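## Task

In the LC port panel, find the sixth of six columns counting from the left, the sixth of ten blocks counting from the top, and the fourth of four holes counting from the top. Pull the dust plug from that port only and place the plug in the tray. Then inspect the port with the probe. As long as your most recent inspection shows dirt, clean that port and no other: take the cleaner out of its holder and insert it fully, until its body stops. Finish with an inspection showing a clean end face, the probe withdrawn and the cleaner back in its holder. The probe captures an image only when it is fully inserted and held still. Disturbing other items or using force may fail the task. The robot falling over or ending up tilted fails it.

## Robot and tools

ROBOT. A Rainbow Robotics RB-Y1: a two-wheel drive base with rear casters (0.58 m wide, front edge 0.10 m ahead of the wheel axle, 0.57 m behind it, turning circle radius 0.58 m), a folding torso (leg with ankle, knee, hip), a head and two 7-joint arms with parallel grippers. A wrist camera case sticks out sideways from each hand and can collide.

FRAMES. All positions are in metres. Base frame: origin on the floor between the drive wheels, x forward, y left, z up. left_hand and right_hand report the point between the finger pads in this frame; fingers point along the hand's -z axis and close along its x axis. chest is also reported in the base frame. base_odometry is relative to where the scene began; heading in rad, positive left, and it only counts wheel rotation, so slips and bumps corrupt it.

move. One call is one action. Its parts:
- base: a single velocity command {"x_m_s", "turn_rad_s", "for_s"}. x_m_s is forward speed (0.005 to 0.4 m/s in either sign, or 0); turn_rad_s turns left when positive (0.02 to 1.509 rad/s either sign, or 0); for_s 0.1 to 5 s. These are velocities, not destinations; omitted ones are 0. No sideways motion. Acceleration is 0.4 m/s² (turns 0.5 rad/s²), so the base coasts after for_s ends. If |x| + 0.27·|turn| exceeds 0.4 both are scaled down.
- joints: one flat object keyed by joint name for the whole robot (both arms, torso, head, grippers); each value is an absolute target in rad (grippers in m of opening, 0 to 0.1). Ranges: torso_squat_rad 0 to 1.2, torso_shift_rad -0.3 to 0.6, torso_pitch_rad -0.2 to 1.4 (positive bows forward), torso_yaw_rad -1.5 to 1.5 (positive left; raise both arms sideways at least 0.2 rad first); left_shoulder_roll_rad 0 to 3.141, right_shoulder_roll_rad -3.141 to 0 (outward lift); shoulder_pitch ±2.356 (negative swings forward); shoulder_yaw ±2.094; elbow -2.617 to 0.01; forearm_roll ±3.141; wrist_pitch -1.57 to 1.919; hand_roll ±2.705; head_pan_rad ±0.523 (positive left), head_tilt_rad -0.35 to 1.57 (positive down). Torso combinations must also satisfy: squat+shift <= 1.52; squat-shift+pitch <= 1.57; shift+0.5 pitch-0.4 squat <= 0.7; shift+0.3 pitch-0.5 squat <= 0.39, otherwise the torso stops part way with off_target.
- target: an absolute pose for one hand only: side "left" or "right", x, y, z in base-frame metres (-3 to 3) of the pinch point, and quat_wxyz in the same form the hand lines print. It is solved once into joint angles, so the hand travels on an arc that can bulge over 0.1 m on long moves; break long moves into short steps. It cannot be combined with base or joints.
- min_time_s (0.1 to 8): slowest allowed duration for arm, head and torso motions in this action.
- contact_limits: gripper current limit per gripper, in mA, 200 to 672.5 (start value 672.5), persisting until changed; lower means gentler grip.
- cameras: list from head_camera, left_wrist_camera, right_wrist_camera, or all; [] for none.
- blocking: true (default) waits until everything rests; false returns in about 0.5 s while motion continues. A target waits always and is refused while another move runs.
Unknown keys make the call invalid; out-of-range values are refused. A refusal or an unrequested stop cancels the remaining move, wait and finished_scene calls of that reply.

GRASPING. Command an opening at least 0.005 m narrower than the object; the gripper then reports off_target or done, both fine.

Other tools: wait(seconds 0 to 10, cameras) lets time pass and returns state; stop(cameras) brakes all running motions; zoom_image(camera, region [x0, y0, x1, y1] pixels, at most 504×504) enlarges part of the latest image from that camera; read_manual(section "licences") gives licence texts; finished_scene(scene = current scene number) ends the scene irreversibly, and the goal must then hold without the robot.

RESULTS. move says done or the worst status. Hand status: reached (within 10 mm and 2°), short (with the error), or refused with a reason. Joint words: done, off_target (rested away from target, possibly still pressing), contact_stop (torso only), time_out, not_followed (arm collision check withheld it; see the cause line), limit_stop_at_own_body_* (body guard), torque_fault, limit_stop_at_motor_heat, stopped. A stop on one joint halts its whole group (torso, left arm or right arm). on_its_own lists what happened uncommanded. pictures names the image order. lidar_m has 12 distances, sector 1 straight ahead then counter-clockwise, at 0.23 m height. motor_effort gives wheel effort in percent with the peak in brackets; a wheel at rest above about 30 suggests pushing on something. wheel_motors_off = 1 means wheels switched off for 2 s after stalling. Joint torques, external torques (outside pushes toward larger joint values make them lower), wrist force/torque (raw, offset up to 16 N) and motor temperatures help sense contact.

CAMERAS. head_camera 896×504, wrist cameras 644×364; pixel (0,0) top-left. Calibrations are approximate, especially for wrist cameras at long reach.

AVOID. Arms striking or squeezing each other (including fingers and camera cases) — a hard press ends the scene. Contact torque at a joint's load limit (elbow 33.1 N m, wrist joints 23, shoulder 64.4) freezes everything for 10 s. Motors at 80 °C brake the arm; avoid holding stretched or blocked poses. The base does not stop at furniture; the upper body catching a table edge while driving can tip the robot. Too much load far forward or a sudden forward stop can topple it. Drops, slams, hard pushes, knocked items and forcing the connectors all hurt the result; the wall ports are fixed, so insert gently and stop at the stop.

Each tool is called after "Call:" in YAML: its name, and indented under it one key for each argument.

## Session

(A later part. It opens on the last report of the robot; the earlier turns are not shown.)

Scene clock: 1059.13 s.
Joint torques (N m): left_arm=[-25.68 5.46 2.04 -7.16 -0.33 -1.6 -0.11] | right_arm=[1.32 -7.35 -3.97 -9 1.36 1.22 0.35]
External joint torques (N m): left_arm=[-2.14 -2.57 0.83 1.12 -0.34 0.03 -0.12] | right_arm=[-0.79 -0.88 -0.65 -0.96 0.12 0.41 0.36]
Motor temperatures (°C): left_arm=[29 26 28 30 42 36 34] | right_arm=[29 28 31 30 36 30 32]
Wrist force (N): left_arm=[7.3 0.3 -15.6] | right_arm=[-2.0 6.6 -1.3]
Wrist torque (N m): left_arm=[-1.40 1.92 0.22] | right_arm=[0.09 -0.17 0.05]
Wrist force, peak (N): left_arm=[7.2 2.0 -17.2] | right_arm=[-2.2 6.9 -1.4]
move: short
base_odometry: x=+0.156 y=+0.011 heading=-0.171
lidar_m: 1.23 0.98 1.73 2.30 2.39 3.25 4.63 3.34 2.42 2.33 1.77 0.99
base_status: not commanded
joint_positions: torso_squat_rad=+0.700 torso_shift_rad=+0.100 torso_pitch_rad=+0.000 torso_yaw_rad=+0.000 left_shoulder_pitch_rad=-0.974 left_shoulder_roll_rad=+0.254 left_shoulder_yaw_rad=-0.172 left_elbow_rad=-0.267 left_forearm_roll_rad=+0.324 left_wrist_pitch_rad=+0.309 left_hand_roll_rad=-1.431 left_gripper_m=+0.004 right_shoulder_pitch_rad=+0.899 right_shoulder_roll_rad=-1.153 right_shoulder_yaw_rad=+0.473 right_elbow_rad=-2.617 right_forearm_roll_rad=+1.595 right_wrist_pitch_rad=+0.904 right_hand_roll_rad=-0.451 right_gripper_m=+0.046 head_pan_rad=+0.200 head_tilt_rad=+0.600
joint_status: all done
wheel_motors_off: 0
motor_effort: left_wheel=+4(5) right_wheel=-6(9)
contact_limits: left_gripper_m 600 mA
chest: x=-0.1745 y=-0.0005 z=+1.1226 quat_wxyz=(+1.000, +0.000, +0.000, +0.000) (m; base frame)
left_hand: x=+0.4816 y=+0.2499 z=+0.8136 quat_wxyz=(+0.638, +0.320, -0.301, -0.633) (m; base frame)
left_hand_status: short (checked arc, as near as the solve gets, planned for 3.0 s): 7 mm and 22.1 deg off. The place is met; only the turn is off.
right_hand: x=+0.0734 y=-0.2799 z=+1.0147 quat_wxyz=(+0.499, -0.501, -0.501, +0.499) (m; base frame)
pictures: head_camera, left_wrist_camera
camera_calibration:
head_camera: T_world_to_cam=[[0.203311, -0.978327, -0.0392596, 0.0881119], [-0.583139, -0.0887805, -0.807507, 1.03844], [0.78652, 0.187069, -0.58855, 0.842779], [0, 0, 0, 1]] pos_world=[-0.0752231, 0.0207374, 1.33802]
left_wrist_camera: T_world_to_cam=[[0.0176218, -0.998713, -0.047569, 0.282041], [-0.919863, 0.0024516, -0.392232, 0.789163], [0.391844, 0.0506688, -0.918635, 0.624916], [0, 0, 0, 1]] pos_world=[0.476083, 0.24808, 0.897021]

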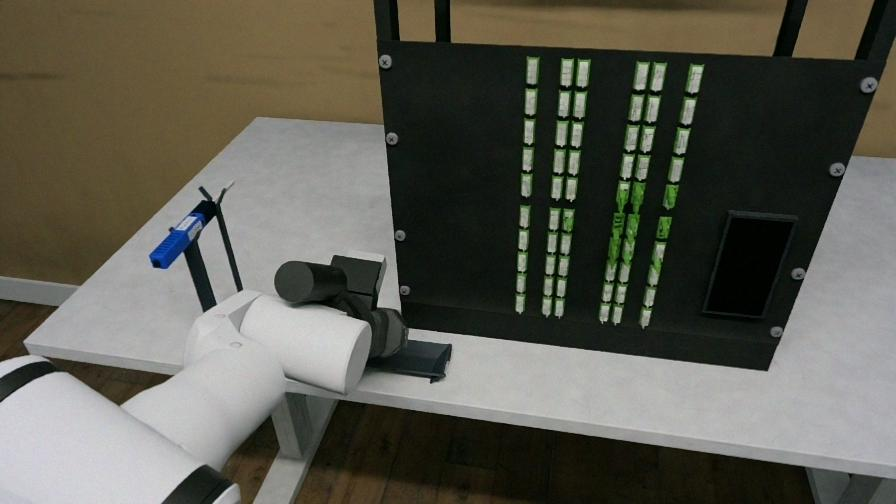

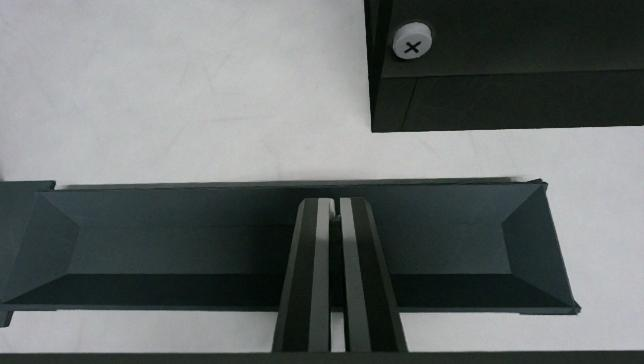

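Call:
move:
  target: {"side":"left","x":0.43,"y":0.25,"z":0.865,"quat_wxyz":[0.683,0.183,-0.183,-0.683]}
  min_time_s: 2
  cameras: []

Call:
move:
  joints: {"torso_squat_rad":0.8,"torso_shift_rad":0.2}
  min_time_s: 3
  cameras: ["left_wrist_camera"]

Call:
move:
  target: {"side":"left","x":0.487,"y":0.25,"z":0.79,"quat_wxyz":[0.683,0.183,-0.183,-0.683]}
  min_time_s: 2
  cameras: ["left_wrist_camera","head_camera"]

Scene clock: 1079.93 s.
Joint torques (N m): left_arm=[-22.85 8.2 4.67 -8.72 0.02 -1 0.51] | right_arm=[1.33 -7.34 -4.23 -9.11 1.26 1.23 0.28]
External joint torques (N m): left_arm=[0.37 -0.22 1.19 0.13 0.07 0.11 0.5] | right_arm=[-0.77 -0.87 -0.91 -1.06 0.02 0.42 0.29]
Motor temperatures (°C): left_arm=[29 26 28 30 42 36 34] | right_arm=[29 28 31 30 36 30 32]
Wrist force (N): left_arm=[7.3 2.0 -17.0] | right_arm=[-2.0 6.6 -1.4]
Wrist torque (N m): left_arm=[-1.49 1.93 0.21] | right_arm=[0.09 -0.16 0.06]
Wrist force, peak (N): left_arm=[7.6 2.0 -16.9] | right_arm=[-2.3 7.0 -1.5]
move: done
base_odometry: x=+0.156 y=+0.011 heading=-0.171
lidar_m: 1.22 0.99 1.73 2.30 2.38 3.26 4.63 3.34 2.43 2.33 1.77 1.00
base_status: not commanded
joint_positions: torso_squat_rad=+0.700 torso_shift_rad=+0.100 torso_pitch_rad=+0.000 torso_yaw_rad=+0.000 left_shoulder_pitch_rad=-0.881 left_shoulder_roll_rad=+0.365 left_shoulder_yaw_rad=-0.128 left_elbow_rad=-0.863 left_forearm_roll_rad=+0.386 left_wrist_pitch_rad=+1.179 left_hand_roll_rad=-1.422 left_gripper_m=+0.004 right_shoulder_pitch_rad=+0.899 right_shoulder_roll_rad=-1.153 right_shoulder_yaw_rad=+0.473 right_elbow_rad=-2.617 right_forearm_roll_rad=+1.595 right_wrist_pitch_rad=+0.904 right_hand_roll_rad=-0.451 right_gripper_m=+0.046 head_pan_rad=+0.200 head_tilt_rad=+0.600
joint_status: all done
wheel_motors_off: 0
motor_effort: left_wheel=+4(5) right_wheel=-7(9)
contact_limits: left_gripper_m 600 mA
chest: x=-0.1745 y=-0.0005 z=+1.1226 quat_wxyz=(+1.000, +0.000, +0.000, +0.000) (m; base frame)
left_hand: x=+0.4301 y=+0.2497 z=+0.8652 quat_wxyz=(+0.683, +0.183, -0.183, -0.683) (m; base frame)
left_hand_status: reached (checked arc, planned for 2.0 s): 0 mm and 0.0 deg off.
right_hand: x=+0.0734 y=-0.2799 z=+1.0147 quat_wxyz=(+0.499, -0.501, -0.501, +0.499) (m; base frame)
pictures: none
No camera images: "cameras" was empty.

Scene clock: 1083.23 s.
Joint torques (N m): left_arm=[-22.84 7.85 4.48 -8.86 0.07 -1.04 0.48] | right_arm=[1.4 -7.19 -4.56 -8.94 1.19 1.33 0.32]
External joint torques (N m): left_arm=[0.38 -0.58 1 -0.01 0.12 0.07 0.47] | right_arm=[-0.7 -0.72 -1.24 -0.9 -0.05 0.52 0.33]
Motor temperatures (°C): left_arm=[29 26 28 30 42 36 34] | right_arm=[29 28 31 30 36 30 32]
Wrist force (N): left_arm=[7.2 1.8 -16.8] | right_arm=[-2.1 6.5 -1.5]
Wrist torque (N m): left_arm=[-1.46 1.92 0.20] | right_arm=[0.10 -0.18 0.05]
Wrist force, peak (N): left_arm=[7.3 2.2 -17.1] | right_arm=[-2.5 7.2 -1.5]
move: done
base_odometry: x=+0.156 y=+0.011 heading=-0.171
lidar_m: 1.22 0.97 1.73 2.30 2.39 3.26 4.63 3.32 2.43 2.33 1.76 0.99
base_status: not commanded
joint_positions: torso_squat_rad=+0.800 torso_shift_rad=+0.200 torso_pitch_rad=+0.000 torso_yaw_rad=+0.000 left_shoulder_pitch_rad=-0.881 left_shoulder_roll_rad=+0.365 left_shoulder_yaw_rad=-0.128 left_elbow_rad=-0.863 left_forearm_roll_rad=+0.386 left_wrist_pitch_rad=+1.179 left_hand_roll_rad=-1.422 left_gripper_m=+0.004 right_shoulder_pitch_rad=+0.899 right_shoulder_roll_rad=-1.153 right_shoulder_yaw_rad=+0.473 right_elbow_rad=-2.617 right_forearm_roll_rad=+1.595 right_wrist_pitch_rad=+0.904 right_hand_roll_rad=-0.451 right_gripper_m=+0.046 head_pan_rad=+0.200 head_tilt_rad=+0.600
joint_status: all done
wheel_motors_off: 0
motor_effort: left_wheel=+4(5) right_wheel=-4(9)
contact_limits: left_gripper_m 600 mA
chest: x=-0.1311 y=-0.0005 z=+1.0679 quat_wxyz=(+1.000, +0.000, +0.000, +0.000) (m; base frame)
left_hand: x=+0.4735 y=+0.2498 z=+0.8105 quat_wxyz=(+0.683, +0.183, -0.183, -0.683) (m; base frame)
right_hand: x=+0.1168 y=-0.2799 z=+0.9600 quat_wxyz=(+0.499, -0.501, -0.501, +0.499) (m; base frame)
pictures: left_wrist_camera
camera_calibration:
left_wrist_camera: T_world_to_cam=[[-0.0111923, -0.999643, -0.0242775, 0.276944], [-0.99976, 0.0116444, -0.0185614, 0.513083], [0.0188375, 0.0240639, -0.999533, 0.87406], [0, 0, 0, 1]] pos_world=[0.499594, 0.249838, 0.889899]

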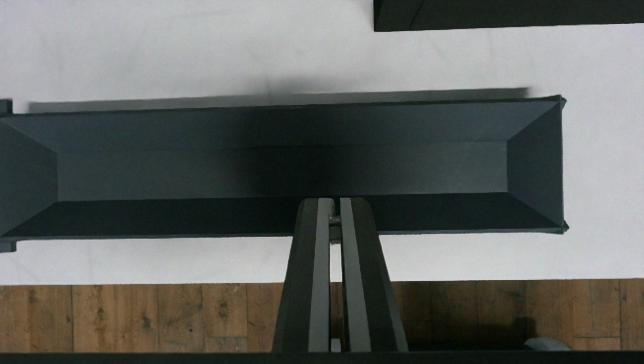

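Scene clock: 1085.57 s.
Joint torques (N m): left_arm=[-26.66 5.83 3.57 -7.57 0.06 -1.24 -0.23] | right_arm=[1.1 -7.16 -3.87 -8.92 1.24 1.26 0.28]
External joint torques (N m): left_arm=[-2.6 -2.84 1.16 1.24 0.05 -0.12 -0.23] | right_arm=[-1 -0.69 -0.55 -0.88 0.01 0.44 0.29]
Motor temperatures (°C): left_arm=[30 26 28 30 42 36 34] | right_arm=[29 28 31 30 36 30 32]
Wrist force (N): left_arm=[7.2 2.0 -17.0] | right_arm=[-1.8 6.7 -1.2]
Wrist torque (N m): left_arm=[-1.48 1.91 0.21] | right_arm=[0.06 -0.14 0.06]
Wrist force, peak (N): left_arm=[7.4 2.3 -17.2] | right_arm=[-2.1 7.1 -0.9]
move: done
base_odometry: x=+0.156 y=+0.011 heading=-0.171
lidar_m: 1.22 0.98 1.74 2.31 2.39 3.26 4.62 3.32 2.44 2.34 1.77 0.99
base_status: not commanded
joint_positions: torso_squat_rad=+0.800 torso_shift_rad=+0.200 torso_pitch_rad=+0.000 torso_yaw_rad=+0.000 left_shoulder_pitch_rad=-0.984 left_shoulder_roll_rad=+0.333 left_shoulder_yaw_rad=-0.119 left_elbow_rad=-0.584 left_forearm_roll_rad=+0.394 left_wrist_pitch_rad=+1.015 left_hand_roll_rad=-1.485 left_gripper_m=+0.004 right_shoulder_pitch_rad=+0.899 right_shoulder_roll_rad=-1.153 right_shoulder_yaw_rad=+0.473 right_elbow_rad=-2.617 right_forearm_roll_rad=+1.595 right_wrist_pitch_rad=+0.904 right_hand_roll_rad=-0.451 right_gripper_m=+0.046 head_pan_rad=+0.200 head_tilt_rad=+0.600
joint_status: all done
wheel_motors_off: 0
motor_effort: left_wheel=+4(5) right_wheel=-6(9)
contact_limits: left_gripper_m 600 mA
chest: x=-0.1311 y=-0.0005 z=+1.0679 quat_wxyz=(+1.000, +0.000, +0.000, +0.000) (m; base frame)
left_hand: x=+0.4867 y=+0.2502 z=+0.7901 quat_wxyz=(+0.683, +0.184, -0.183, -0.683) (m; base frame)
left_hand_status: reached (checked arc, planned for 2.0 s): 0 mm and 0.1 deg off.
right_hand: x=+0.1168 y=-0.2799 z=+0.9600 quat_wxyz=(+0.499, -0.501, -0.501, +0.499) (m; base frame)
pictures: head_camera, left_wrist_camera
camera_calibration:
head_camera: T_world_to_cam=[[0.203314, -0.978326, -0.0392611, 0.0772405], [-0.583075, -0.088766, -0.807554, 1.01965], [0.786566, 0.18708, -0.588485, 0.776349], [0, 0, 0, 1]] pos_world=[-0.031823, 0.0208374, 1.28332]
left_wrist_camera: T_world_to_cam=[[-0.00992198, -0.999639, -0.0249759, 0.276951], [-0.999727, 0.0104448, -0.0208921, 0.528004], [0.0211455, 0.0247618, -0.99947, 0.852102], [0, 0, 0, 1]] pos_world=[0.51259, 0.250236, 0.869598]

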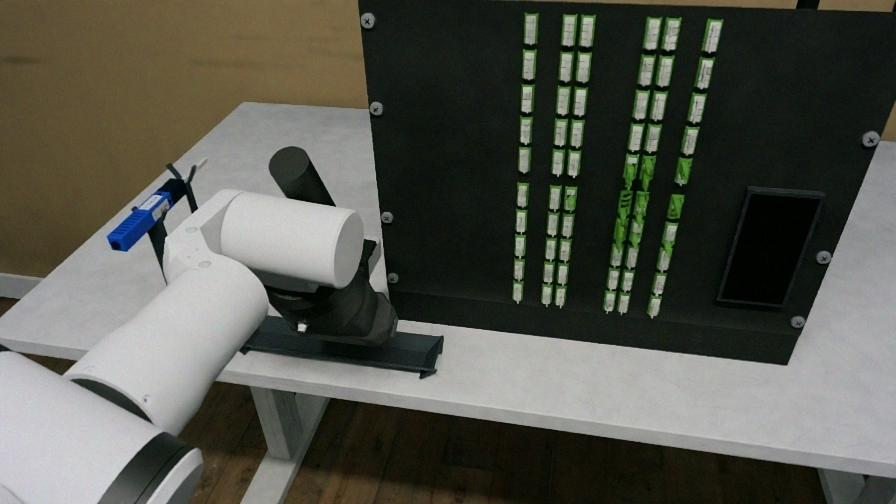

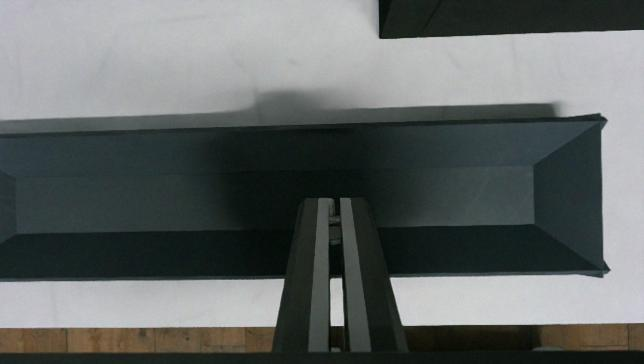

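Call:
move:
  target: {"side":"left","x":0.493,"y":0.25,"z":0.772,"quat_wxyz":[0.683,0.183,-0.183,-0.683]}
  min_time_s: 2
  cameras: ["left_wrist_camera"]

Call:
move:
  target: {"side":"left","x":0.493,"y":0.25,"z":0.766,"quat_wxyz":[0.683,0.183,-0.183,-0.683]}
  min_time_s: 1
  cameras: ["left_wrist_camera"]

Scene clock: 1098.77 s.
Joint torques (N m): left_arm=[-26.39 6.09 2.27 -7.19 0.34 -1.22 -0.28] | right_arm=[1.4 -7.49 -4.49 -9.03 1.39 1.2 0.32]
External joint torques (N m): left_arm=[-1.84 -2.75 1.13 1.31 0.26 -0.07 -0.29] | right_arm=[-0.71 -1.02 -1.17 -0.98 0.16 0.39 0.33]
Motor temperatures (°C): left_arm=[30 26 28 30 42 36 34] | right_arm=[29 28 31 30 36 30 32]
Wrist force (N): left_arm=[7.3 1.8 -16.9] | right_arm=[-1.8 7.2 -1.4]
Wrist torque (N m): left_arm=[-1.46 1.92 0.21] | right_arm=[0.00 -0.15 0.06]
Wrist force, peak (N): left_arm=[7.3 1.7 -17.3] | right_arm=[-1.8 7.2 -1.4]
move: done
base_odometry: x=+0.156 y=+0.011 heading=-0.171
lidar_m: 1.22 0.98 1.73 2.30 2.38 3.27 4.63 3.31 2.42 2.33 1.75 1.00
base_status: not commanded
joint_positions: torso_squat_rad=+0.800 torso_shift_rad=+0.200 torso_pitch_rad=+0.000 torso_yaw_rad=+0.000 left_shoulder_pitch_rad=-1.103 left_shoulder_roll_rad=+0.300 left_shoulder_yaw_rad=-0.097 left_elbow_rad=-0.267 left_forearm_roll_rad=+0.419 left_wrist_pitch_rad=+0.813 left_hand_roll_rad=-1.568 left_gripper_m=+0.004 right_shoulder_pitch_rad=+0.899 right_shoulder_roll_rad=-1.153 right_shoulder_yaw_rad=+0.473 right_elbow_rad=-2.617 right_forearm_roll_rad=+1.595 right_wrist_pitch_rad=+0.904 right_hand_roll_rad=-0.451 right_gripper_m=+0.046 head_pan_rad=+0.200 head_tilt_rad=+0.600
joint_status: all done
wheel_motors_off: 0
motor_effort: left_wheel=+4(5) right_wheel=-7(8)
contact_limits: left_gripper_m 600 mA
chest: x=-0.1311 y=-0.0005 z=+1.0679 quat_wxyz=(+1.000, +0.000, +0.000, +0.000) (m; base frame)
left_hand: x=+0.4923 y=+0.2502 z=+0.7723 quat_wxyz=(+0.681, +0.191, -0.189, -0.681) (m; base frame)
left_hand_status: reached (checked arc, as near as the solve gets, planned for 2.0 s): 1 mm and 1.2 deg off.
right_hand: x=+0.1167 y=-0.2799 z=+0.9600 quat_wxyz=(+0.499, -0.501, -0.501, +0.499) (m; base frame)
pictures: left_wrist_camera
camera_calibration:
left_wrist_camera: T_world_to_cam=[[-0.00890816, -0.999611, -0.0264347, 0.277169], [-0.999174, 0.00994632, -0.0394048, 0.547419], [0.0396524, 0.0260618, -0.998874, 0.824327], [0, 0, 0, 1]] pos_world=[0.51675, 0.250133, 0.852297]

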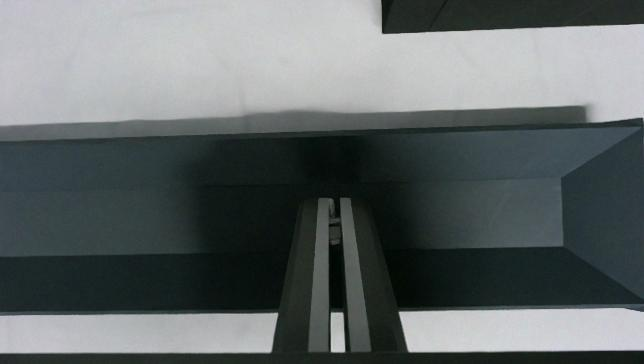

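Scene clock: 1100.10 s.
Joint torques (N m): left_arm=[-24.27 5.83 -0.17 -7.23 -0.28 -1.29 0.44] | right_arm=[1.46 -7.26 -4.66 -8.97 1.28 1.29 0.31]
External joint torques (N m): left_arm=[0.17 -2.94 -1.31 1.26 -0.36 -0.12 0.44] | right_arm=[-0.64 -0.79 -1.34 -0.92 0.04 0.48 0.32]
Motor temperatures (°C): left_arm=[30 26 28 30 42 36 34] | right_arm=[29 28 31 30 36 30 32]
Wrist force (N): left_arm=[7.1 2.0 -17.0] | right_arm=[-2.1 6.7 -1.0]
Wrist torque (N m): left_arm=[-1.48 1.90 0.22] | right_arm=[0.06 -0.20 0.07]
Wrist force, peak (N): left_arm=[7.2 1.9 -17.1] | right_arm=[-1.9 7.1 -1.6]
move: done
base_odometry: x=+0.156 y=+0.011 heading=-0.171
lidar_m: 1.22 0.98 1.73 2.30 2.39 3.27 4.62 3.32 2.42 2.34 1.76 1.01
base_status: not commanded
joint_positions: torso_squat_rad=+0.800 torso_shift_rad=+0.200 torso_pitch_rad=+0.000 torso_yaw_rad=+0.000 left_shoulder_pitch_rad=-1.090 left_shoulder_roll_rad=+0.295 left_shoulder_yaw_rad=-0.098 left_elbow_rad=-0.267 left_forearm_roll_rad=+0.416 left_wrist_pitch_rad=+0.784 left_hand_roll_rad=-1.567 left_gripper_m=+0.004 right_shoulder_pitch_rad=+0.899 right_shoulder_roll_rad=-1.153 right_shoulder_yaw_rad=+0.473 right_elbow_rad=-2.617 right_forearm_roll_rad=+1.595 right_wrist_pitch_rad=+0.904 right_hand_roll_rad=-0.451 right_gripper_m=+0.046 head_pan_rad=+0.200 head_tilt_rad=+0.600
joint_status: all done
wheel_motors_off: 0
motor_effort: left_wheel=+4(5) right_wheel=-5(8)
contact_limits: left_gripper_m 600 mA
chest: x=-0.1311 y=-0.0005 z=+1.0679 quat_wxyz=(+1.000, +0.000, +0.000, +0.000) (m; base frame)
left_hand: x=+0.4925 y=+0.2501 z=+0.7668 quat_wxyz=(+0.680, +0.196, -0.194, -0.679) (m; base frame)
left_hand_status: reached (checked arc, as near as the solve gets, planned for 1.0 s): 1 mm and 2.0 deg off.
right_hand: x=+0.1167 y=-0.2799 z=+0.9600 quat_wxyz=(+0.499, -0.501, -0.501, +0.499) (m; base frame)
pictures: left_wrist_camera
camera_calibration:
left_wrist_camera: T_world_to_cam=[[-0.00801486, -0.999605, -0.02693, 0.276778], [-0.998532, 0.00944294, -0.0533274, 0.55787], [0.0535606, 0.0264631, -0.998214, 0.811241], [0, 0, 0, 1]] pos_world=[0.515819, 0.249932, 0.846995]

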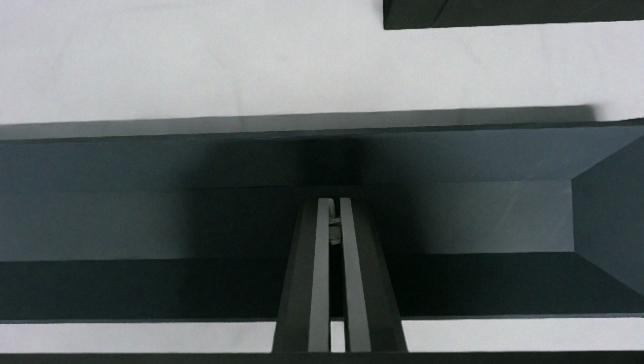

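Near the tray floor. Release slowly.

Call:
move:
  joints: {"left_gripper_m":0.02}
  cameras: ["left_wrist_camera"]

Call:
zoom_image:
  camera: "left_wrist_camera"
  region: [240, 150, 440, 350]

Call:
move:
  target: {"side":"left","x":0.475,"y":0.25,"z":0.81,"quat_wxyz":[0.683,0.183,-0.183,-0.683]}
  min_time_s: 2
  cameras: ["left_wrist_camera"]

Call:
zoom_image:
  camera: "left_wrist_camera"
  region: [240, 50, 440, 250]

Scene clock: 1108.70 s.
Joint torques (N m): left_arm=[-23.91 5.3 -0.33 -7.22 -0.32 -1.34 0.49] | right_arm=[1.13 -7.57 -4.79 -9.19 1.4 1.32 0.32]
External joint torques (N m): left_arm=[0.53 -3.46 -1.47 1.27 -0.4 -0.17 0.49] | right_arm=[-0.97 -1.1 -1.47 -1.14 0.16 0.51 0.32]
Motor temperatures (°C): left_arm=[30 26 28 30 42 36 34] | right_arm=[29 28 31 30 36 30 32]
Wrist force (N): left_arm=[7.1 1.9 -17.0] | right_arm=[-1.9 6.9 -1.5]
Wrist torque (N m): left_arm=[-1.48 1.90 0.21] | right_arm=[0.03 -0.15 0.07]
Wrist force, peak (N): left_arm=[7.3 1.9 -17.2] | right_arm=[-2.0 7.1 -1.3]
move: done
base_odometry: x=+0.156 y=+0.011 heading=-0.171
lidar_m: 1.22 0.97 1.74 2.30 2.40 3.26 4.63 3.34 2.43 2.33 1.76 1.00
base_status: not commanded
joint_positions: torso_squat_rad=+0.800 torso_shift_rad=+0.200 torso_pitch_rad=+0.000 torso_yaw_rad=+0.000 left_shoulder_pitch_rad=-1.090 left_shoulder_roll_rad=+0.295 left_shoulder_yaw_rad=-0.098 left_elbow_rad=-0.267 left_forearm_roll_rad=+0.416 left_wrist_pitch_rad=+0.784 left_hand_roll_rad=-1.567 left_gripper_m=+0.020 right_shoulder_pitch_rad=+0.899 right_shoulder_roll_rad=-1.153 right_shoulder_yaw_rad=+0.473 right_elbow_rad=-2.617 right_forearm_roll_rad=+1.595 right_wrist_pitch_rad=+0.904 right_hand_roll_rad=-0.451 right_gripper_m=+0.046 head_pan_rad=+0.200 head_tilt_rad=+0.600
joint_status: all done
wheel_motors_off: 0
motor_effort: left_wheel=+3(5) right_wheel=-5(6)
contact_limits: left_gripper_m 600 mA
chest: x=-0.1311 y=-0.0005 z=+1.0679 quat_wxyz=(+1.000, +0.000, +0.000, +0.000) (m; base frame)
left_hand: x=+0.4925 y=+0.2501 z=+0.7668 quat_wxyz=(+0.680, +0.196, -0.194, -0.679) (m; base frame)
right_hand: x=+0.1167 y=-0.2799 z=+0.9600 quat_wxyz=(+0.499, -0.501, -0.501, +0.499) (m; base frame)
pictures: left_wrist_camera
camera_calibration:
left_wrist_camera: T_world_to_cam=[[-0.00801486, -0.999605, -0.02693, 0.276778], [-0.998532, 0.00944294, -0.0533274, 0.55787], [0.0535606, 0.0264631, -0.998214, 0.811241], [0, 0, 0, 1]] pos_world=[0.515819, 0.249932, 0.846995]

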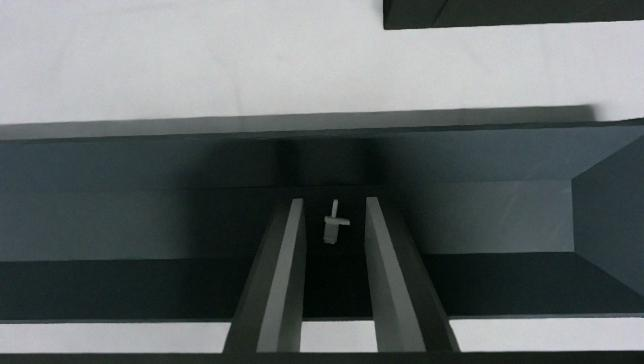

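Scaled by 2.520 from the camera's 644x364 image, which has a finer 828x468 frame.

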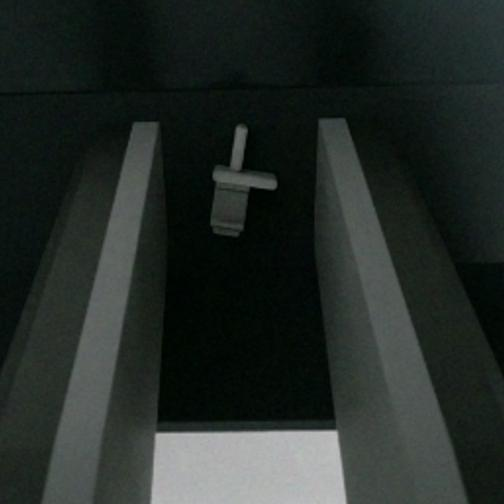

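Scene clock: 1111.03 s.
Joint torques (N m): left_arm=[-23.06 8.05 1.9 -8.69 -0.4 -0.86 0.57] | right_arm=[1.42 -6.96 -4.67 -9.1 1.22 1.27 0.36]
External joint torques (N m): left_arm=[0.25 -0.38 -1.42 0.23 -0.36 0.25 0.56] | right_arm=[-0.69 -0.49 -1.35 -1.06 -0.02 0.46 0.36]
Motor temperatures (°C): left_arm=[30 26 28 30 42 36 34] | right_arm=[29 28 31 30 36 30 32]
Wrist force (N): left_arm=[6.7 1.5 -16.7] | right_arm=[-2.1 7.0 -1.3]
Wrist torque (N m): left_arm=[-1.43 1.87 0.22] | right_arm=[0.02 -0.17 0.06]
Wrist force, peak (N): left_arm=[12.8 37.9 -18.2] | right_arm=[-2.1 7.0 -1.4]
move: done
base_odometry: x=+0.156 y=+0.011 heading=-0.171
lidar_m: 1.23 0.98 1.74 2.30 2.39 3.26 4.63 3.33 2.43 2.33 1.76 1.00
base_status: not commanded
joint_positions: torso_squat_rad=+0.800 torso_shift_rad=+0.200 torso_pitch_rad=+0.000 torso_yaw_rad=+0.000 left_shoulder_pitch_rad=-0.890 left_shoulder_roll_rad=+0.358 left_shoulder_yaw_rad=-0.114 left_elbow_rad=-0.843 left_forearm_roll_rad=+0.377 left_wrist_pitch_rad=+1.172 left_hand_roll_rad=-1.432 left_gripper_m=+0.020 right_shoulder_pitch_rad=+0.899 right_shoulder_roll_rad=-1.153 right_shoulder_yaw_rad=+0.473 right_elbow_rad=-2.617 right_forearm_roll_rad=+1.595 right_wrist_pitch_rad=+0.904 right_hand_roll_rad=-0.451 right_gripper_m=+0.046 head_pan_rad=+0.200 head_tilt_rad=+0.600
joint_status: all done
wheel_motors_off: 0
motor_effort: left_wheel=+1(5) right_wheel=-8(8)
contact_limits: left_gripper_m 600 mA
chest: x=-0.1312 y=-0.0005 z=+1.0679 quat_wxyz=(+1.000, +0.000, +0.000, +0.000) (m; base frame)
left_hand: x=+0.4751 y=+0.2497 z=+0.8103 quat_wxyz=(+0.683, +0.183, -0.183, -0.683) (m; base frame)
left_hand_status: reached (checked arc, planned for 2.0 s): 0 mm and 0.0 deg off.
right_hand: x=+0.1167 y=-0.2799 z=+0.9600 quat_wxyz=(+0.499, -0.501, -0.501, +0.499) (m; base frame)
pictures: left_wrist_camera
camera_calibration:
left_wrist_camera: T_world_to_cam=[[-0.0108917, -0.999658, -0.0237755, 0.276365], [-0.999757, 0.0113417, -0.0188767, 0.515033], [0.0191399, 0.0235641, -0.999539, 0.873809], [0, 0, 0, 1]] pos_world=[0.501194, 0.249839, 0.889699]

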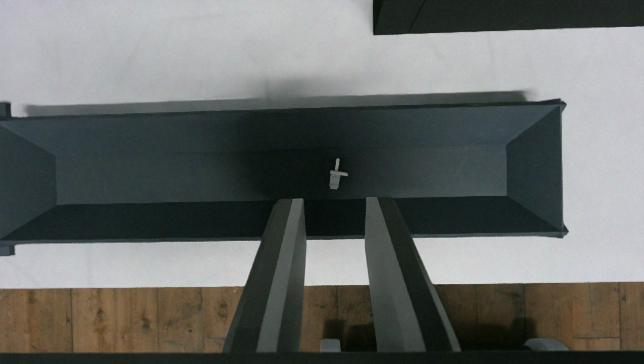

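Scaled by 2.520 from the camera's 644x364 image, which has a finer 828x468 frame.

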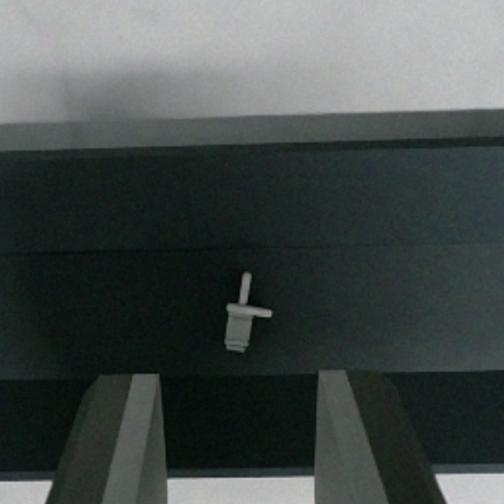

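Call:
move:
  target: {"side":"left","x":0.40,"y":0.22,"z":0.93,"quat_wxyz":[0.62,0.34,-0.34,-0.62]}
  min_time_s: 2.5
  cameras: []

Call:
move:
  target: {"side":"left","x":0.36,"y":0.10,"z":1.01,"quat_wxyz":[0.3265,0.3265,-0.6272,-0.6272]}
  min_time_s: 3
  cameras: ["left_wrist_camera","head_camera"]

Scene clock: 1148.20 s.
Joint torques (N m): left_arm=[-16.38 5.46 4.15 -7.95 -0.81 -1.45 0.35] | right_arm=[1.4 -7.49 -4.22 -9.16 1.31 1.5 0.29]
External joint torques (N m): left_arm=[-0.32 0.11 -1.26 0.09 -0.18 0.13 0.34] | right_arm=[-0.7 -1.02 -0.9 -1.11 0.07 0.68 0.3]
Motor temperatures (°C): left_arm=[30 26 28 30 42 36 34] | right_arm=[29 28 30 30 36 30 32]
Wrist force (N): left_arm=[6.8 -0.6 -15.0] | right_arm=[-2.1 6.8 -1.2]
Wrist torque (N m): left_arm=[-1.29 1.87 0.21] | right_arm=[0.06 -0.18 0.08]
Wrist force, peak (N): left_arm=[7.1 1.7 -17.1] | right_arm=[-2.1 7.1 -1.5]
move: done
base_odometry: x=+0.156 y=+0.011 heading=-0.171
lidar_m: 1.22 0.97 1.74 2.30 2.39 3.25 4.62 3.32 2.43 2.33 1.75 0.99
base_status: not commanded
joint_positions: torso_squat_rad=+0.800 torso_shift_rad=+0.200 torso_pitch_rad=+0.000 torso_yaw_rad=+0.000 left_shoulder_pitch_rad=-0.399 left_shoulder_roll_rad=+0.430 left_shoulder_yaw_rad=-0.175 left_elbow_rad=-1.953 left_forearm_roll_rad=+0.150 left_wrist_pitch_rad=+1.286 left_hand_roll_rad=-1.125 left_gripper_m=+0.020 right_shoulder_pitch_rad=+0.899 right_shoulder_roll_rad=-1.153 right_shoulder_yaw_rad=+0.473 right_elbow_rad=-2.617 right_forearm_roll_rad=+1.595 right_wrist_pitch_rad=+0.904 right_hand_roll_rad=-0.451 right_gripper_m=+0.046 head_pan_rad=+0.200 head_tilt_rad=+0.600
joint_status: all done
wheel_motors_off: 0
motor_effort: left_wheel=+2(2) right_wheel=-7(8)
contact_limits: left_gripper_m 600 mA
chest: x=-0.1312 y=-0.0005 z=+1.0679 quat_wxyz=(+1.000, +0.000, +0.000, +0.000) (m; base frame)
left_hand: x=+0.4000 y=+0.2199 z=+0.9302 quat_wxyz=(+0.620, +0.340, -0.340, -0.620) (m; base frame)
left_hand_status: reached (checked arc, planned for 2.5 s): 0 mm and 0.0 deg off.
right_hand: x=+0.1167 y=-0.2799 z=+0.9600 quat_wxyz=(+0.499, -0.501, -0.501, +0.499) (m; base frame)
pictures: none
No camera images: "cameras" was empty.

Scene clock: 1151.53 s.
Joint torques (N m): left_arm=[-12.6 5.59 5.81 -7.89 0.15 -2.01 -0.25] | right_arm=[1.22 -7.32 -4.38 -9.1 1.26 1.23 0.13]
External joint torques (N m): left_arm=[1.07 0.2 -1.63 -0.07 0.17 -0.07 -0.26] | right_arm=[-0.89 -0.85 -1.06 -1.06 0.03 0.42 0.14]
Motor temperatures (°C): left_arm=[30 26 28 30 42 36 34] | right_arm=[29 28 30 30 36 30 32]
Wrist force (N): left_arm=[6.8 -1.6 -11.8] | right_arm=[-1.9 6.8 -1.2]
Wrist torque (N m): left_arm=[-1.21 1.85 0.21] | right_arm=[0.04 -0.14 0.08]
Wrist force, peak (N): left_arm=[6.7 -0.9 -15.1] | right_arm=[-2.1 7.1 -1.1]
move: done
base_odometry: x=+0.156 y=+0.011 heading=-0.171
lidar_m: 1.22 0.99 1.73 2.31 2.38 3.25 4.63 3.34 2.43 2.33 1.78 1.00
base_status: not commanded
joint_positions: torso_squat_rad=+0.800 torso_shift_rad=+0.200 torso_pitch_rad=+0.000 torso_yaw_rad=+0.000 left_shoulder_pitch_rad=-0.259 left_shoulder_roll_rad=+0.632 left_shoulder_yaw_rad=-0.341 left_elbow_rad=-2.036 left_forearm_roll_rad=+0.585 left_wrist_pitch_rad=+0.391 left_hand_roll_rad=-1.421 left_gripper_m=+0.020 right_shoulder_pitch_rad=+0.899 right_shoulder_roll_rad=-1.153 right_shoulder_yaw_rad=+0.473 right_elbow_rad=-2.617 right_forearm_roll_rad=+1.595 right_wrist_pitch_rad=+0.904 right_hand_roll_rad=-0.451 right_gripper_m=+0.046 head_pan_rad=+0.200 head_tilt_rad=+0.600
joint_status: all done
wheel_motors_off: 0
motor_effort: left_wheel=+2(3) right_wheel=-8(8)
contact_limits: left_gripper_m 600 mA
chest: x=-0.1312 y=-0.0005 z=+1.0679 quat_wxyz=(+1.000, +0.000, +0.000, +0.000) (m; base frame)
left_hand: x=+0.3601 y=+0.1000 z=+1.0103 quat_wxyz=(+0.327, +0.327, -0.627, -0.627) (m; base frame)
left_hand_status: reached (checked arc, planned for 3.0 s): 0 mm and 0.0 deg off.
right_hand: x=+0.1167 y=-0.2799 z=+0.9600 quat_wxyz=(+0.499, -0.501, -0.501, +0.499) (m; base frame)
pictures: head_camera, left_wrist_camera
camera_calibration:
head_camera: T_world_to_cam=[[0.203271, -0.978334, -0.0392948, 0.0772052], [-0.582976, -0.0886875, -0.807634, 1.01969], [0.786651, 0.187076, -0.588373, 0.776305], [0, 0, 0, 1]] pos_world=[-0.0319227, 0.0207376, 1.28332]
left_wrist_camera: T_world_to_cam=[[-0.560039, -0.828197, -0.0211337, 0.30814], [-0.389867, 0.28597, -0.875343, 1.02372], [0.731, -0.481987, -0.483041, 0.351885], [0, 0, 0, 1]] pos_world=[0.314458, 0.13205, 1.07259]

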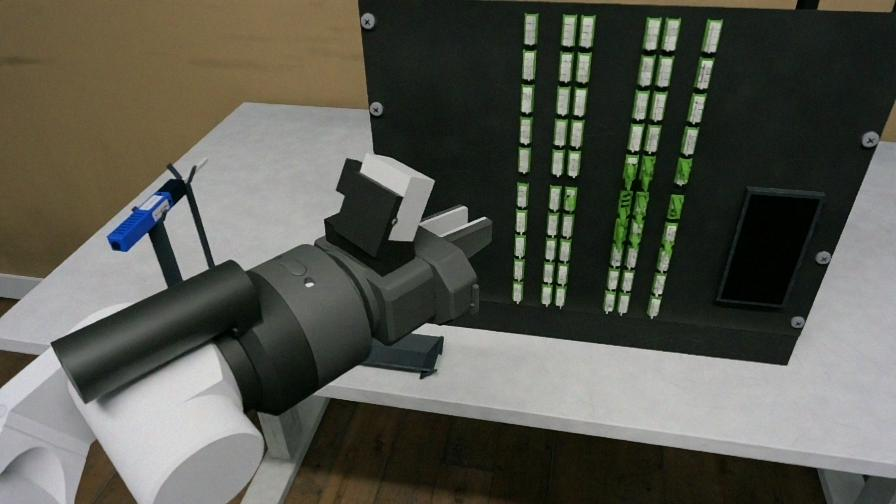

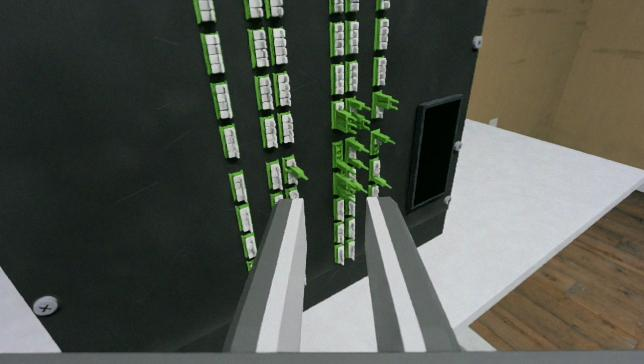

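Call:
zoom_image:
  camera: "left_wrist_camera"
  region: [310, 90, 430, 210]

Call:
zoom_image:
  camera: "head_camera"
  region: [600, 150, 740, 290]

Scaled by 4.200 from the camera's 644x364 image, which has a finer 828x468 frame.

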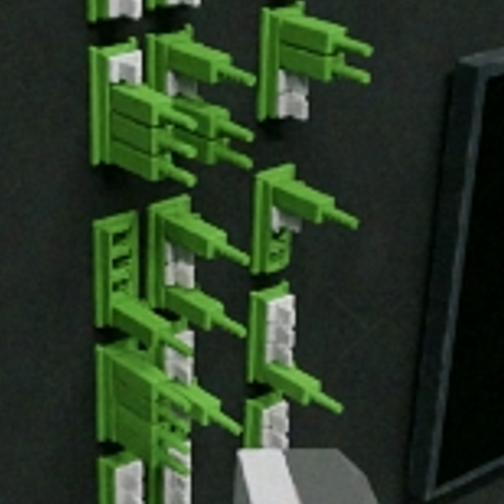

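Scaled by 3.600.

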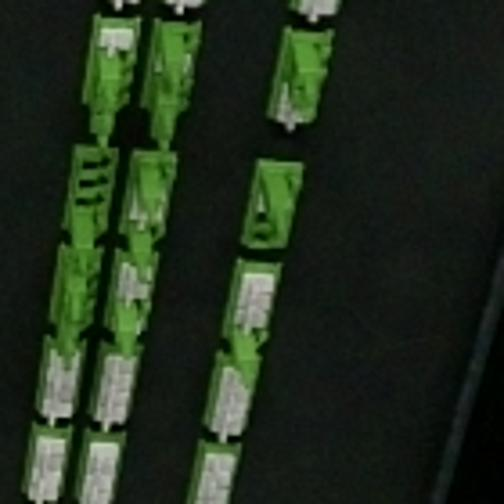

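Call:
move:
  target: {"side":"right","x":0.22,"y":-0.15,"z":0.94,"quat_wxyz":[0.5,-0.5,-0.5,0.5]}
  min_time_s: 3
  cameras: ["left_wrist_camera","head_camera","right_wrist_camera"]

Call:
zoom_image:
  camera: "left_wrist_camera"
  region: [310, 90, 510, 290]

Call:
zoom_image:
  camera: "right_wrist_camera"
  region: [180, 0, 400, 220]

Call:
zoom_image:
  camera: "head_camera"
  region: [600, 150, 800, 350]

Scene clock: 1167.93 s.
Joint torques (N m): left_arm=[-13.16 5.68 6 -7.83 -0.02 -1.99 -0.34] | right_arm=[1.53 -7.27 -4.83 -8.96 1.26 1.14 0.28]
External joint torques (N m): left_arm=[0.51 0.28 -1.44 -0.01 0 -0.04 -0.35] | right_arm=[-0.57 -0.8 -1.5 -0.92 0.03 0.33 0.29]
Motor temperatures (°C): left_arm=[29 26 28 30 42 36 34] | right_arm=[29 28 30 30 36 30 32]
Wrist force (N): left_arm=[6.7 -1.6 -11.7] | right_arm=[-1.9 6.7 -1.3]
Wrist torque (N m): left_arm=[-1.20 1.85 0.21] | right_arm=[0.06 -0.13 0.06]
Wrist force, peak (N): left_arm=[6.7 -1.7 -11.9] | right_arm=[-2.0 7.1 -1.1]
move: refused
base_odometry: x=+0.156 y=+0.011 heading=-0.171
lidar_m: 1.22 0.97 1.73 2.30 2.38 3.26 4.62 3.34 2.42 2.33 1.76 1.00
base_status: not commanded
joint_positions: torso_squat_rad=+0.800 torso_shift_rad=+0.200 torso_pitch_rad=+0.000 torso_yaw_rad=+0.000 left_shoulder_pitch_rad=-0.259 left_shoulder_roll_rad=+0.632 left_shoulder_yaw_rad=-0.341 left_elbow_rad=-2.036 left_forearm_roll_rad=+0.585 left_wrist_pitch_rad=+0.391 left_hand_roll_rad=-1.421 left_gripper_m=+0.020 right_shoulder_pitch_rad=+0.899 right_shoulder_roll_rad=-1.153 right_shoulder_yaw_rad=+0.473 right_elbow_rad=-2.617 right_forearm_roll_rad=+1.595 right_wrist_pitch_rad=+0.904 right_hand_roll_rad=-0.451 right_gripper_m=+0.046 head_pan_rad=+0.200 head_tilt_rad=+0.600
joint_status: not commanded
wheel_motors_off: 0
motor_effort: left_wheel=+2(2) right_wheel=-6(8)
contact_limits: left_gripper_m 600 mA
chest: x=-0.1312 y=-0.0005 z=+1.0679 quat_wxyz=(+1.000, +0.000, +0.000, +0.000) (m; base frame)
left_hand: x=+0.3601 y=+0.1000 z=+1.0103 quat_wxyz=(+0.327, +0.327, -0.627, -0.627) (m; base frame)
right_hand: x=+0.1167 y=-0.2799 z=+0.9600 quat_wxyz=(+0.499, -0.501, -0.501, +0.499) (m; base frame)
right_hand_status: refused: the posture found for that pose stands 8 mm from the torso (limit 20 mm). Nothing moved. The solve starts from where the arm stands: from another posture it may find a clear one.
pictures: head_camera, left_wrist_camera, right_wrist_camera
camera_calibration:
head_camera: T_world_to_cam=[[0.203271, -0.978334, -0.0392948, 0.0772052], [-0.582976, -0.0886875, -0.807634, 1.01969], [0.786651, 0.187076, -0.588373, 0.776305], [0, 0, 0, 1]] pos_world=[-0.0319227, 0.0207376, 1.28332]
left_wrist_camera: T_world_to_cam=[[-0.560039, -0.828197, -0.0211337, 0.30814], [-0.389867, 0.28597, -0.875343, 1.02372], [0.731, -0.481987, -0.483041, 0.351885], [0, 0, 0, 1]] pos_world=[0.314458, 0.13205, 1.07259]
right_wrist_camera: T_world_to_cam=[[-0.00386342, -0.99976, 0.0215808, -0.29813], [-0.461415, -0.017364, -0.887014, 0.930253], [0.887176, -0.0133846, -0.461237, 0.407868], [0, 0, 0, 1]] pos_world=[0.0662301, -0.276446, 1.01971]

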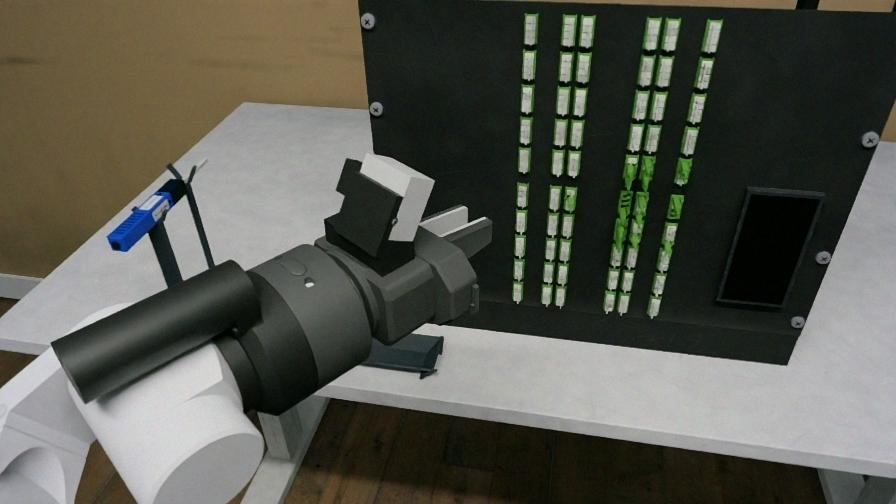

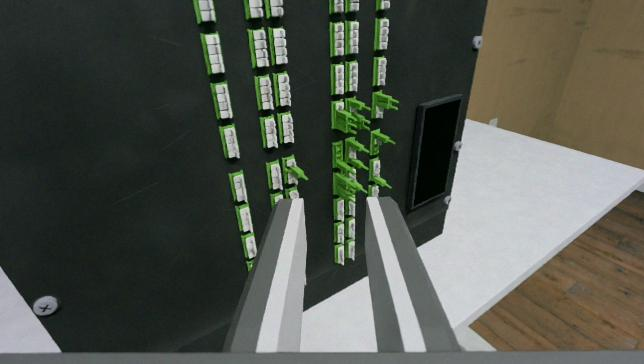

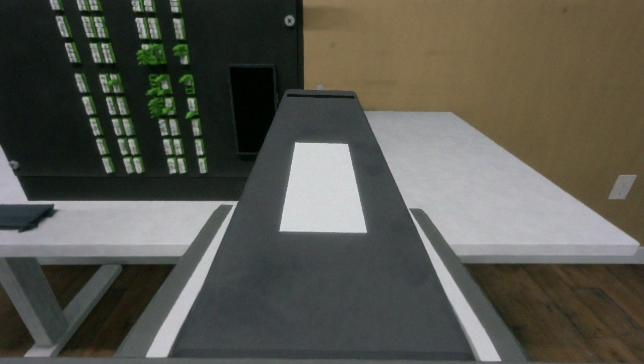

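Scaled by 2.520 from the camera's 644x364 image, which has a finer 828x468 frame.

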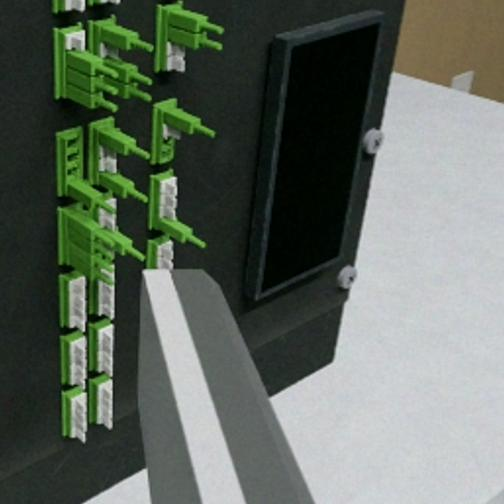

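Scaled by 2.291 from the camera's 644x364 image, which has a finer 828x468 frame.

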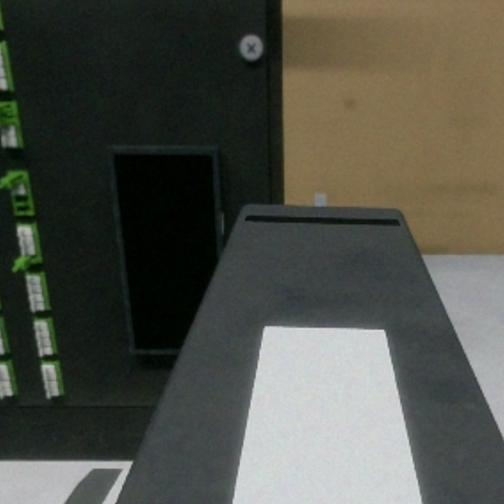

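Scaled by 2.520.

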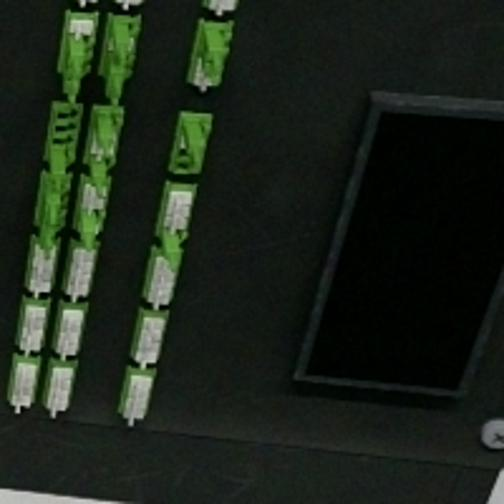

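Call:
move:
  target: {"side":"right","x":0.24,"y":-0.24,"z":0.92,"quat_wxyz":[0.5,-0.5,-0.5,0.5]}
  min_time_s: 3
  cameras: []

Call:
move:
  target: {"side":"right","x":0.26,"y":-0.15,"z":0.93,"quat_wxyz":[0.5,-0.5,-0.5,0.5]}
  min_time_s: 3
  cameras: ["left_wrist_camera","head_camera","right_wrist_camera"]

Call:
zoom_image:
  camera: "left_wrist_camera"
  region: [310, 90, 560, 340]

Call:
zoom_image:
  camera: "head_camera"
  region: [600, 150, 850, 400]

Scene clock: 1183.63 s.
Joint torques (N m): left_arm=[-12.94 5.54 6.18 -7.9 -0.03 -2.03 -0.26] | right_arm=[-6.39 -5.68 -4.29 -9.47 1.17 -0.42 0.27]
External joint torques (N m): left_arm=[0.74 0.14 -1.26 -0.08 0 -0.08 -0.28] | right_arm=[-2.5 0.37 0.66 -0.91 -0.04 -0.41 0.28]
Motor temperatures (°C): left_arm=[29 26 28 30 42 36 34] | right_arm=[29 28 30 30 36 30 32]
Wrist force (N): left_arm=[6.6 -1.6 -11.8] | right_arm=[-1.8 6.9 -1.2]
Wrist torque (N m): left_arm=[-1.20 1.83 0.21] | right_arm=[-0.02 -0.15 0.07]
Wrist force, peak (N): left_arm=[6.7 -1.7 -12.0] | right_arm=[-1.9 7.6 -1.1]
move: done
base_odometry: x=+0.156 y=+0.011 heading=-0.171
lidar_m: 1.22 0.99 1.75 2.30 2.40 3.27 4.62 3.33 2.43 2.34 1.76 0.99
base_status: not commanded
joint_positions: torso_squat_rad=+0.800 torso_shift_rad=+0.200 torso_pitch_rad=+0.000 torso_yaw_rad=+0.000 left_shoulder_pitch_rad=-0.259 left_shoulder_roll_rad=+0.632 left_shoulder_yaw_rad=-0.341 left_elbow_rad=-2.036 left_forearm_roll_rad=+0.585 left_wrist_pitch_rad=+0.391 left_hand_roll_rad=-1.421 left_gripper_m=+0.020 right_shoulder_pitch_rad=+0.332 right_shoulder_roll_rad=-0.785 right_shoulder_yaw_rad=+0.542 right_elbow_rad=-2.325 right_forearm_roll_rad=+1.123 right_wrist_pitch_rad=+0.735 right_hand_roll_rad=+0.005 right_gripper_m=+0.046 head_pan_rad=+0.200 head_tilt_rad=+0.600
joint_status: all done
wheel_motors_off: 0
motor_effort: left_wheel=+2(3) right_wheel=-5(8)
contact_limits: left_gripper_m 600 mA
chest: x=-0.1312 y=-0.0005 z=+1.0679 quat_wxyz=(+1.000, +0.000, +0.000, +0.000) (m; base frame)
left_hand: x=+0.3601 y=+0.1000 z=+1.0103 quat_wxyz=(+0.327, +0.327, -0.627, -0.627) (m; base frame)
right_hand: x=+0.2396 y=-0.2400 z=+0.9196 quat_wxyz=(+0.500, -0.500, -0.501, +0.500) (m; base frame)
right_hand_status: reached (checked arc, planned for 3.0 s): 1 mm and 0.1 deg off.
pictures: none
No camera images: "cameras" was empty.

Scene clock: 1186.97 s.
Joint torques (N m): left_arm=[-13.21 5.57 5.65 -7.84 0.03 -2.1 -0.25] | right_arm=[-8.67 -0.69 -2.28 -10.26 1.38 -0.65 0.31]
External joint torques (N m): left_arm=[0.46 0.17 -1.79 -0.02 0.05 -0.15 -0.26] | right_arm=[-2.86 0.91 0.97 -1.17 0.03 -0.05 0.31]
Motor temperatures (°C): left_arm=[29 26 28 30 42 36 34] | right_arm=[29 28 30 30 36 30 32]
Wrist force (N): left_arm=[6.7 -1.6 -11.7] | right_arm=[-2.1 7.0 -1.3]
Wrist torque (N m): left_arm=[-1.21 1.83 0.20] | right_arm=[-0.04 -0.21 0.02]
Wrist force, peak (N): left_arm=[6.8 -1.6 -11.9] | right_arm=[-2.1 7.4 -1.6]
move: done
base_odometry: x=+0.156 y=+0.011 heading=-0.171
lidar_m: 1.22 0.97 1.74 2.30 2.39 3.26 4.63 3.32 2.43 2.33 1.76 1.00
base_status: not commanded
joint_positions: torso_squat_rad=+0.800 torso_shift_rad=+0.200 torso_pitch_rad=+0.000 torso_yaw_rad=+0.000 left_shoulder_pitch_rad=-0.259 left_shoulder_roll_rad=+0.632 left_shoulder_yaw_rad=-0.341 left_elbow_rad=-2.036 left_forearm_roll_rad=+0.585 left_wrist_pitch_rad=+0.391 left_hand_roll_rad=-1.421 left_gripper_m=+0.020 right_shoulder_pitch_rad=+0.144 right_shoulder_roll_rad=-0.498 right_shoulder_yaw_rad=+0.721 right_elbow_rad=-2.277 right_forearm_roll_rad=+1.070 right_wrist_pitch_rad=+0.867 right_hand_roll_rad=+0.332 right_gripper_m=+0.046 head_pan_rad=+0.200 head_tilt_rad=+0.600
joint_status: all done
wheel_motors_off: 0
motor_effort: left_wheel=+2(4) right_wheel=-5(8)
contact_limits: left_gripper_m 600 mA
chest: x=-0.1312 y=-0.0005 z=+1.0679 quat_wxyz=(+1.000, +0.000, +0.000, +0.000) (m; base frame)
left_hand: x=+0.3601 y=+0.1000 z=+1.0103 quat_wxyz=(+0.327, +0.327, -0.627, -0.627) (m; base frame)
right_hand: x=+0.2598 y=-0.1502 z=+0.9296 quat_wxyz=(+0.500, -0.500, -0.500, +0.500) (m; base frame)
right_hand_status: reached (checked arc, planned for 3.0 s): 0 mm and 0.0 deg off.
pictures: head_camera, left_wrist_camera, right_wrist_camera
camera_calibration:
head_camera: T_world_to_cam=[[0.203271, -0.978334, -0.0392948, 0.0772052], [-0.582976, -0.0886875, -0.807634, 1.01969], [0.786651, 0.187076, -0.588373, 0.776305], [0, 0, 0, 1]] pos_world=[-0.0319227, 0.0207376, 1.28332]
left_wrist_camera: T_world_to_cam=[[-0.560039, -0.828197, -0.0211337, 0.30814], [-0.389867, 0.28597, -0.875343, 1.02372], [0.731, -0.481987, -0.483041, 0.351885], [0, 0, 0, 1]] pos_world=[0.314458, 0.13205, 1.07259]
right_wrist_camera: T_world_to_cam=[[-0.0047821, -0.999746, 0.0220144, -0.167295], [-0.465711, -0.0172549, -0.884769, 0.97056], [0.884924, -0.0144834, -0.46551, 0.272991], [0, 0, 0, 1]] pos_world=[0.209625, -0.146551, 0.989484]

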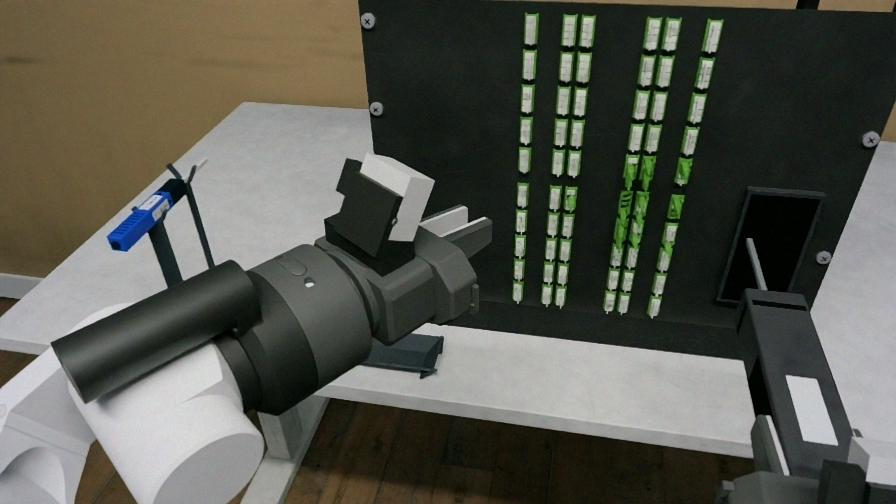

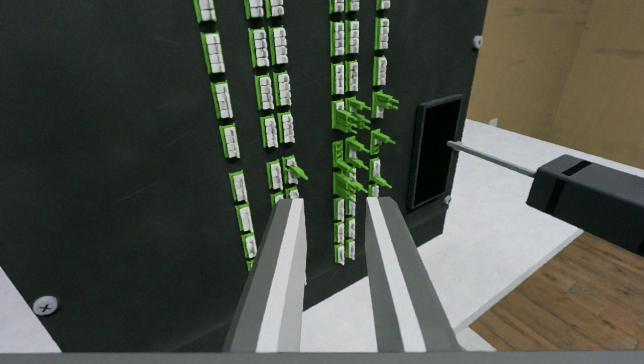

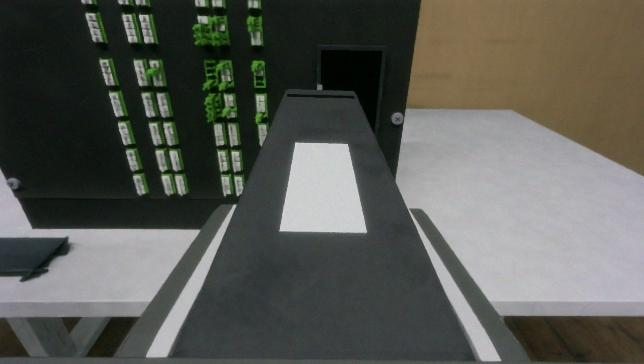

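Scaled by 2.016 from the camera's 644x364 image, which has a finer 828x468 frame.

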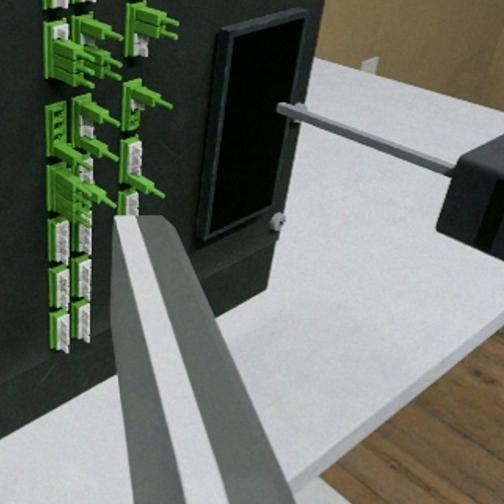

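Scaled by 2.016.

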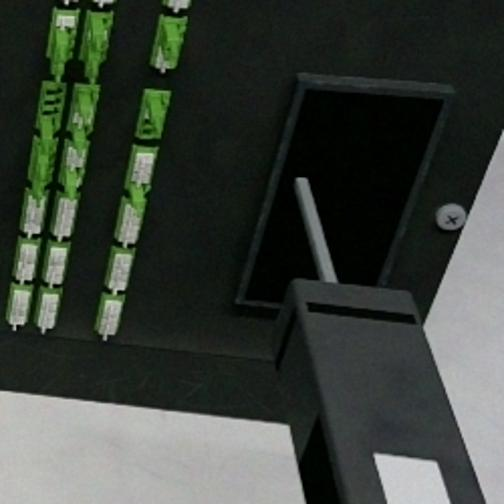

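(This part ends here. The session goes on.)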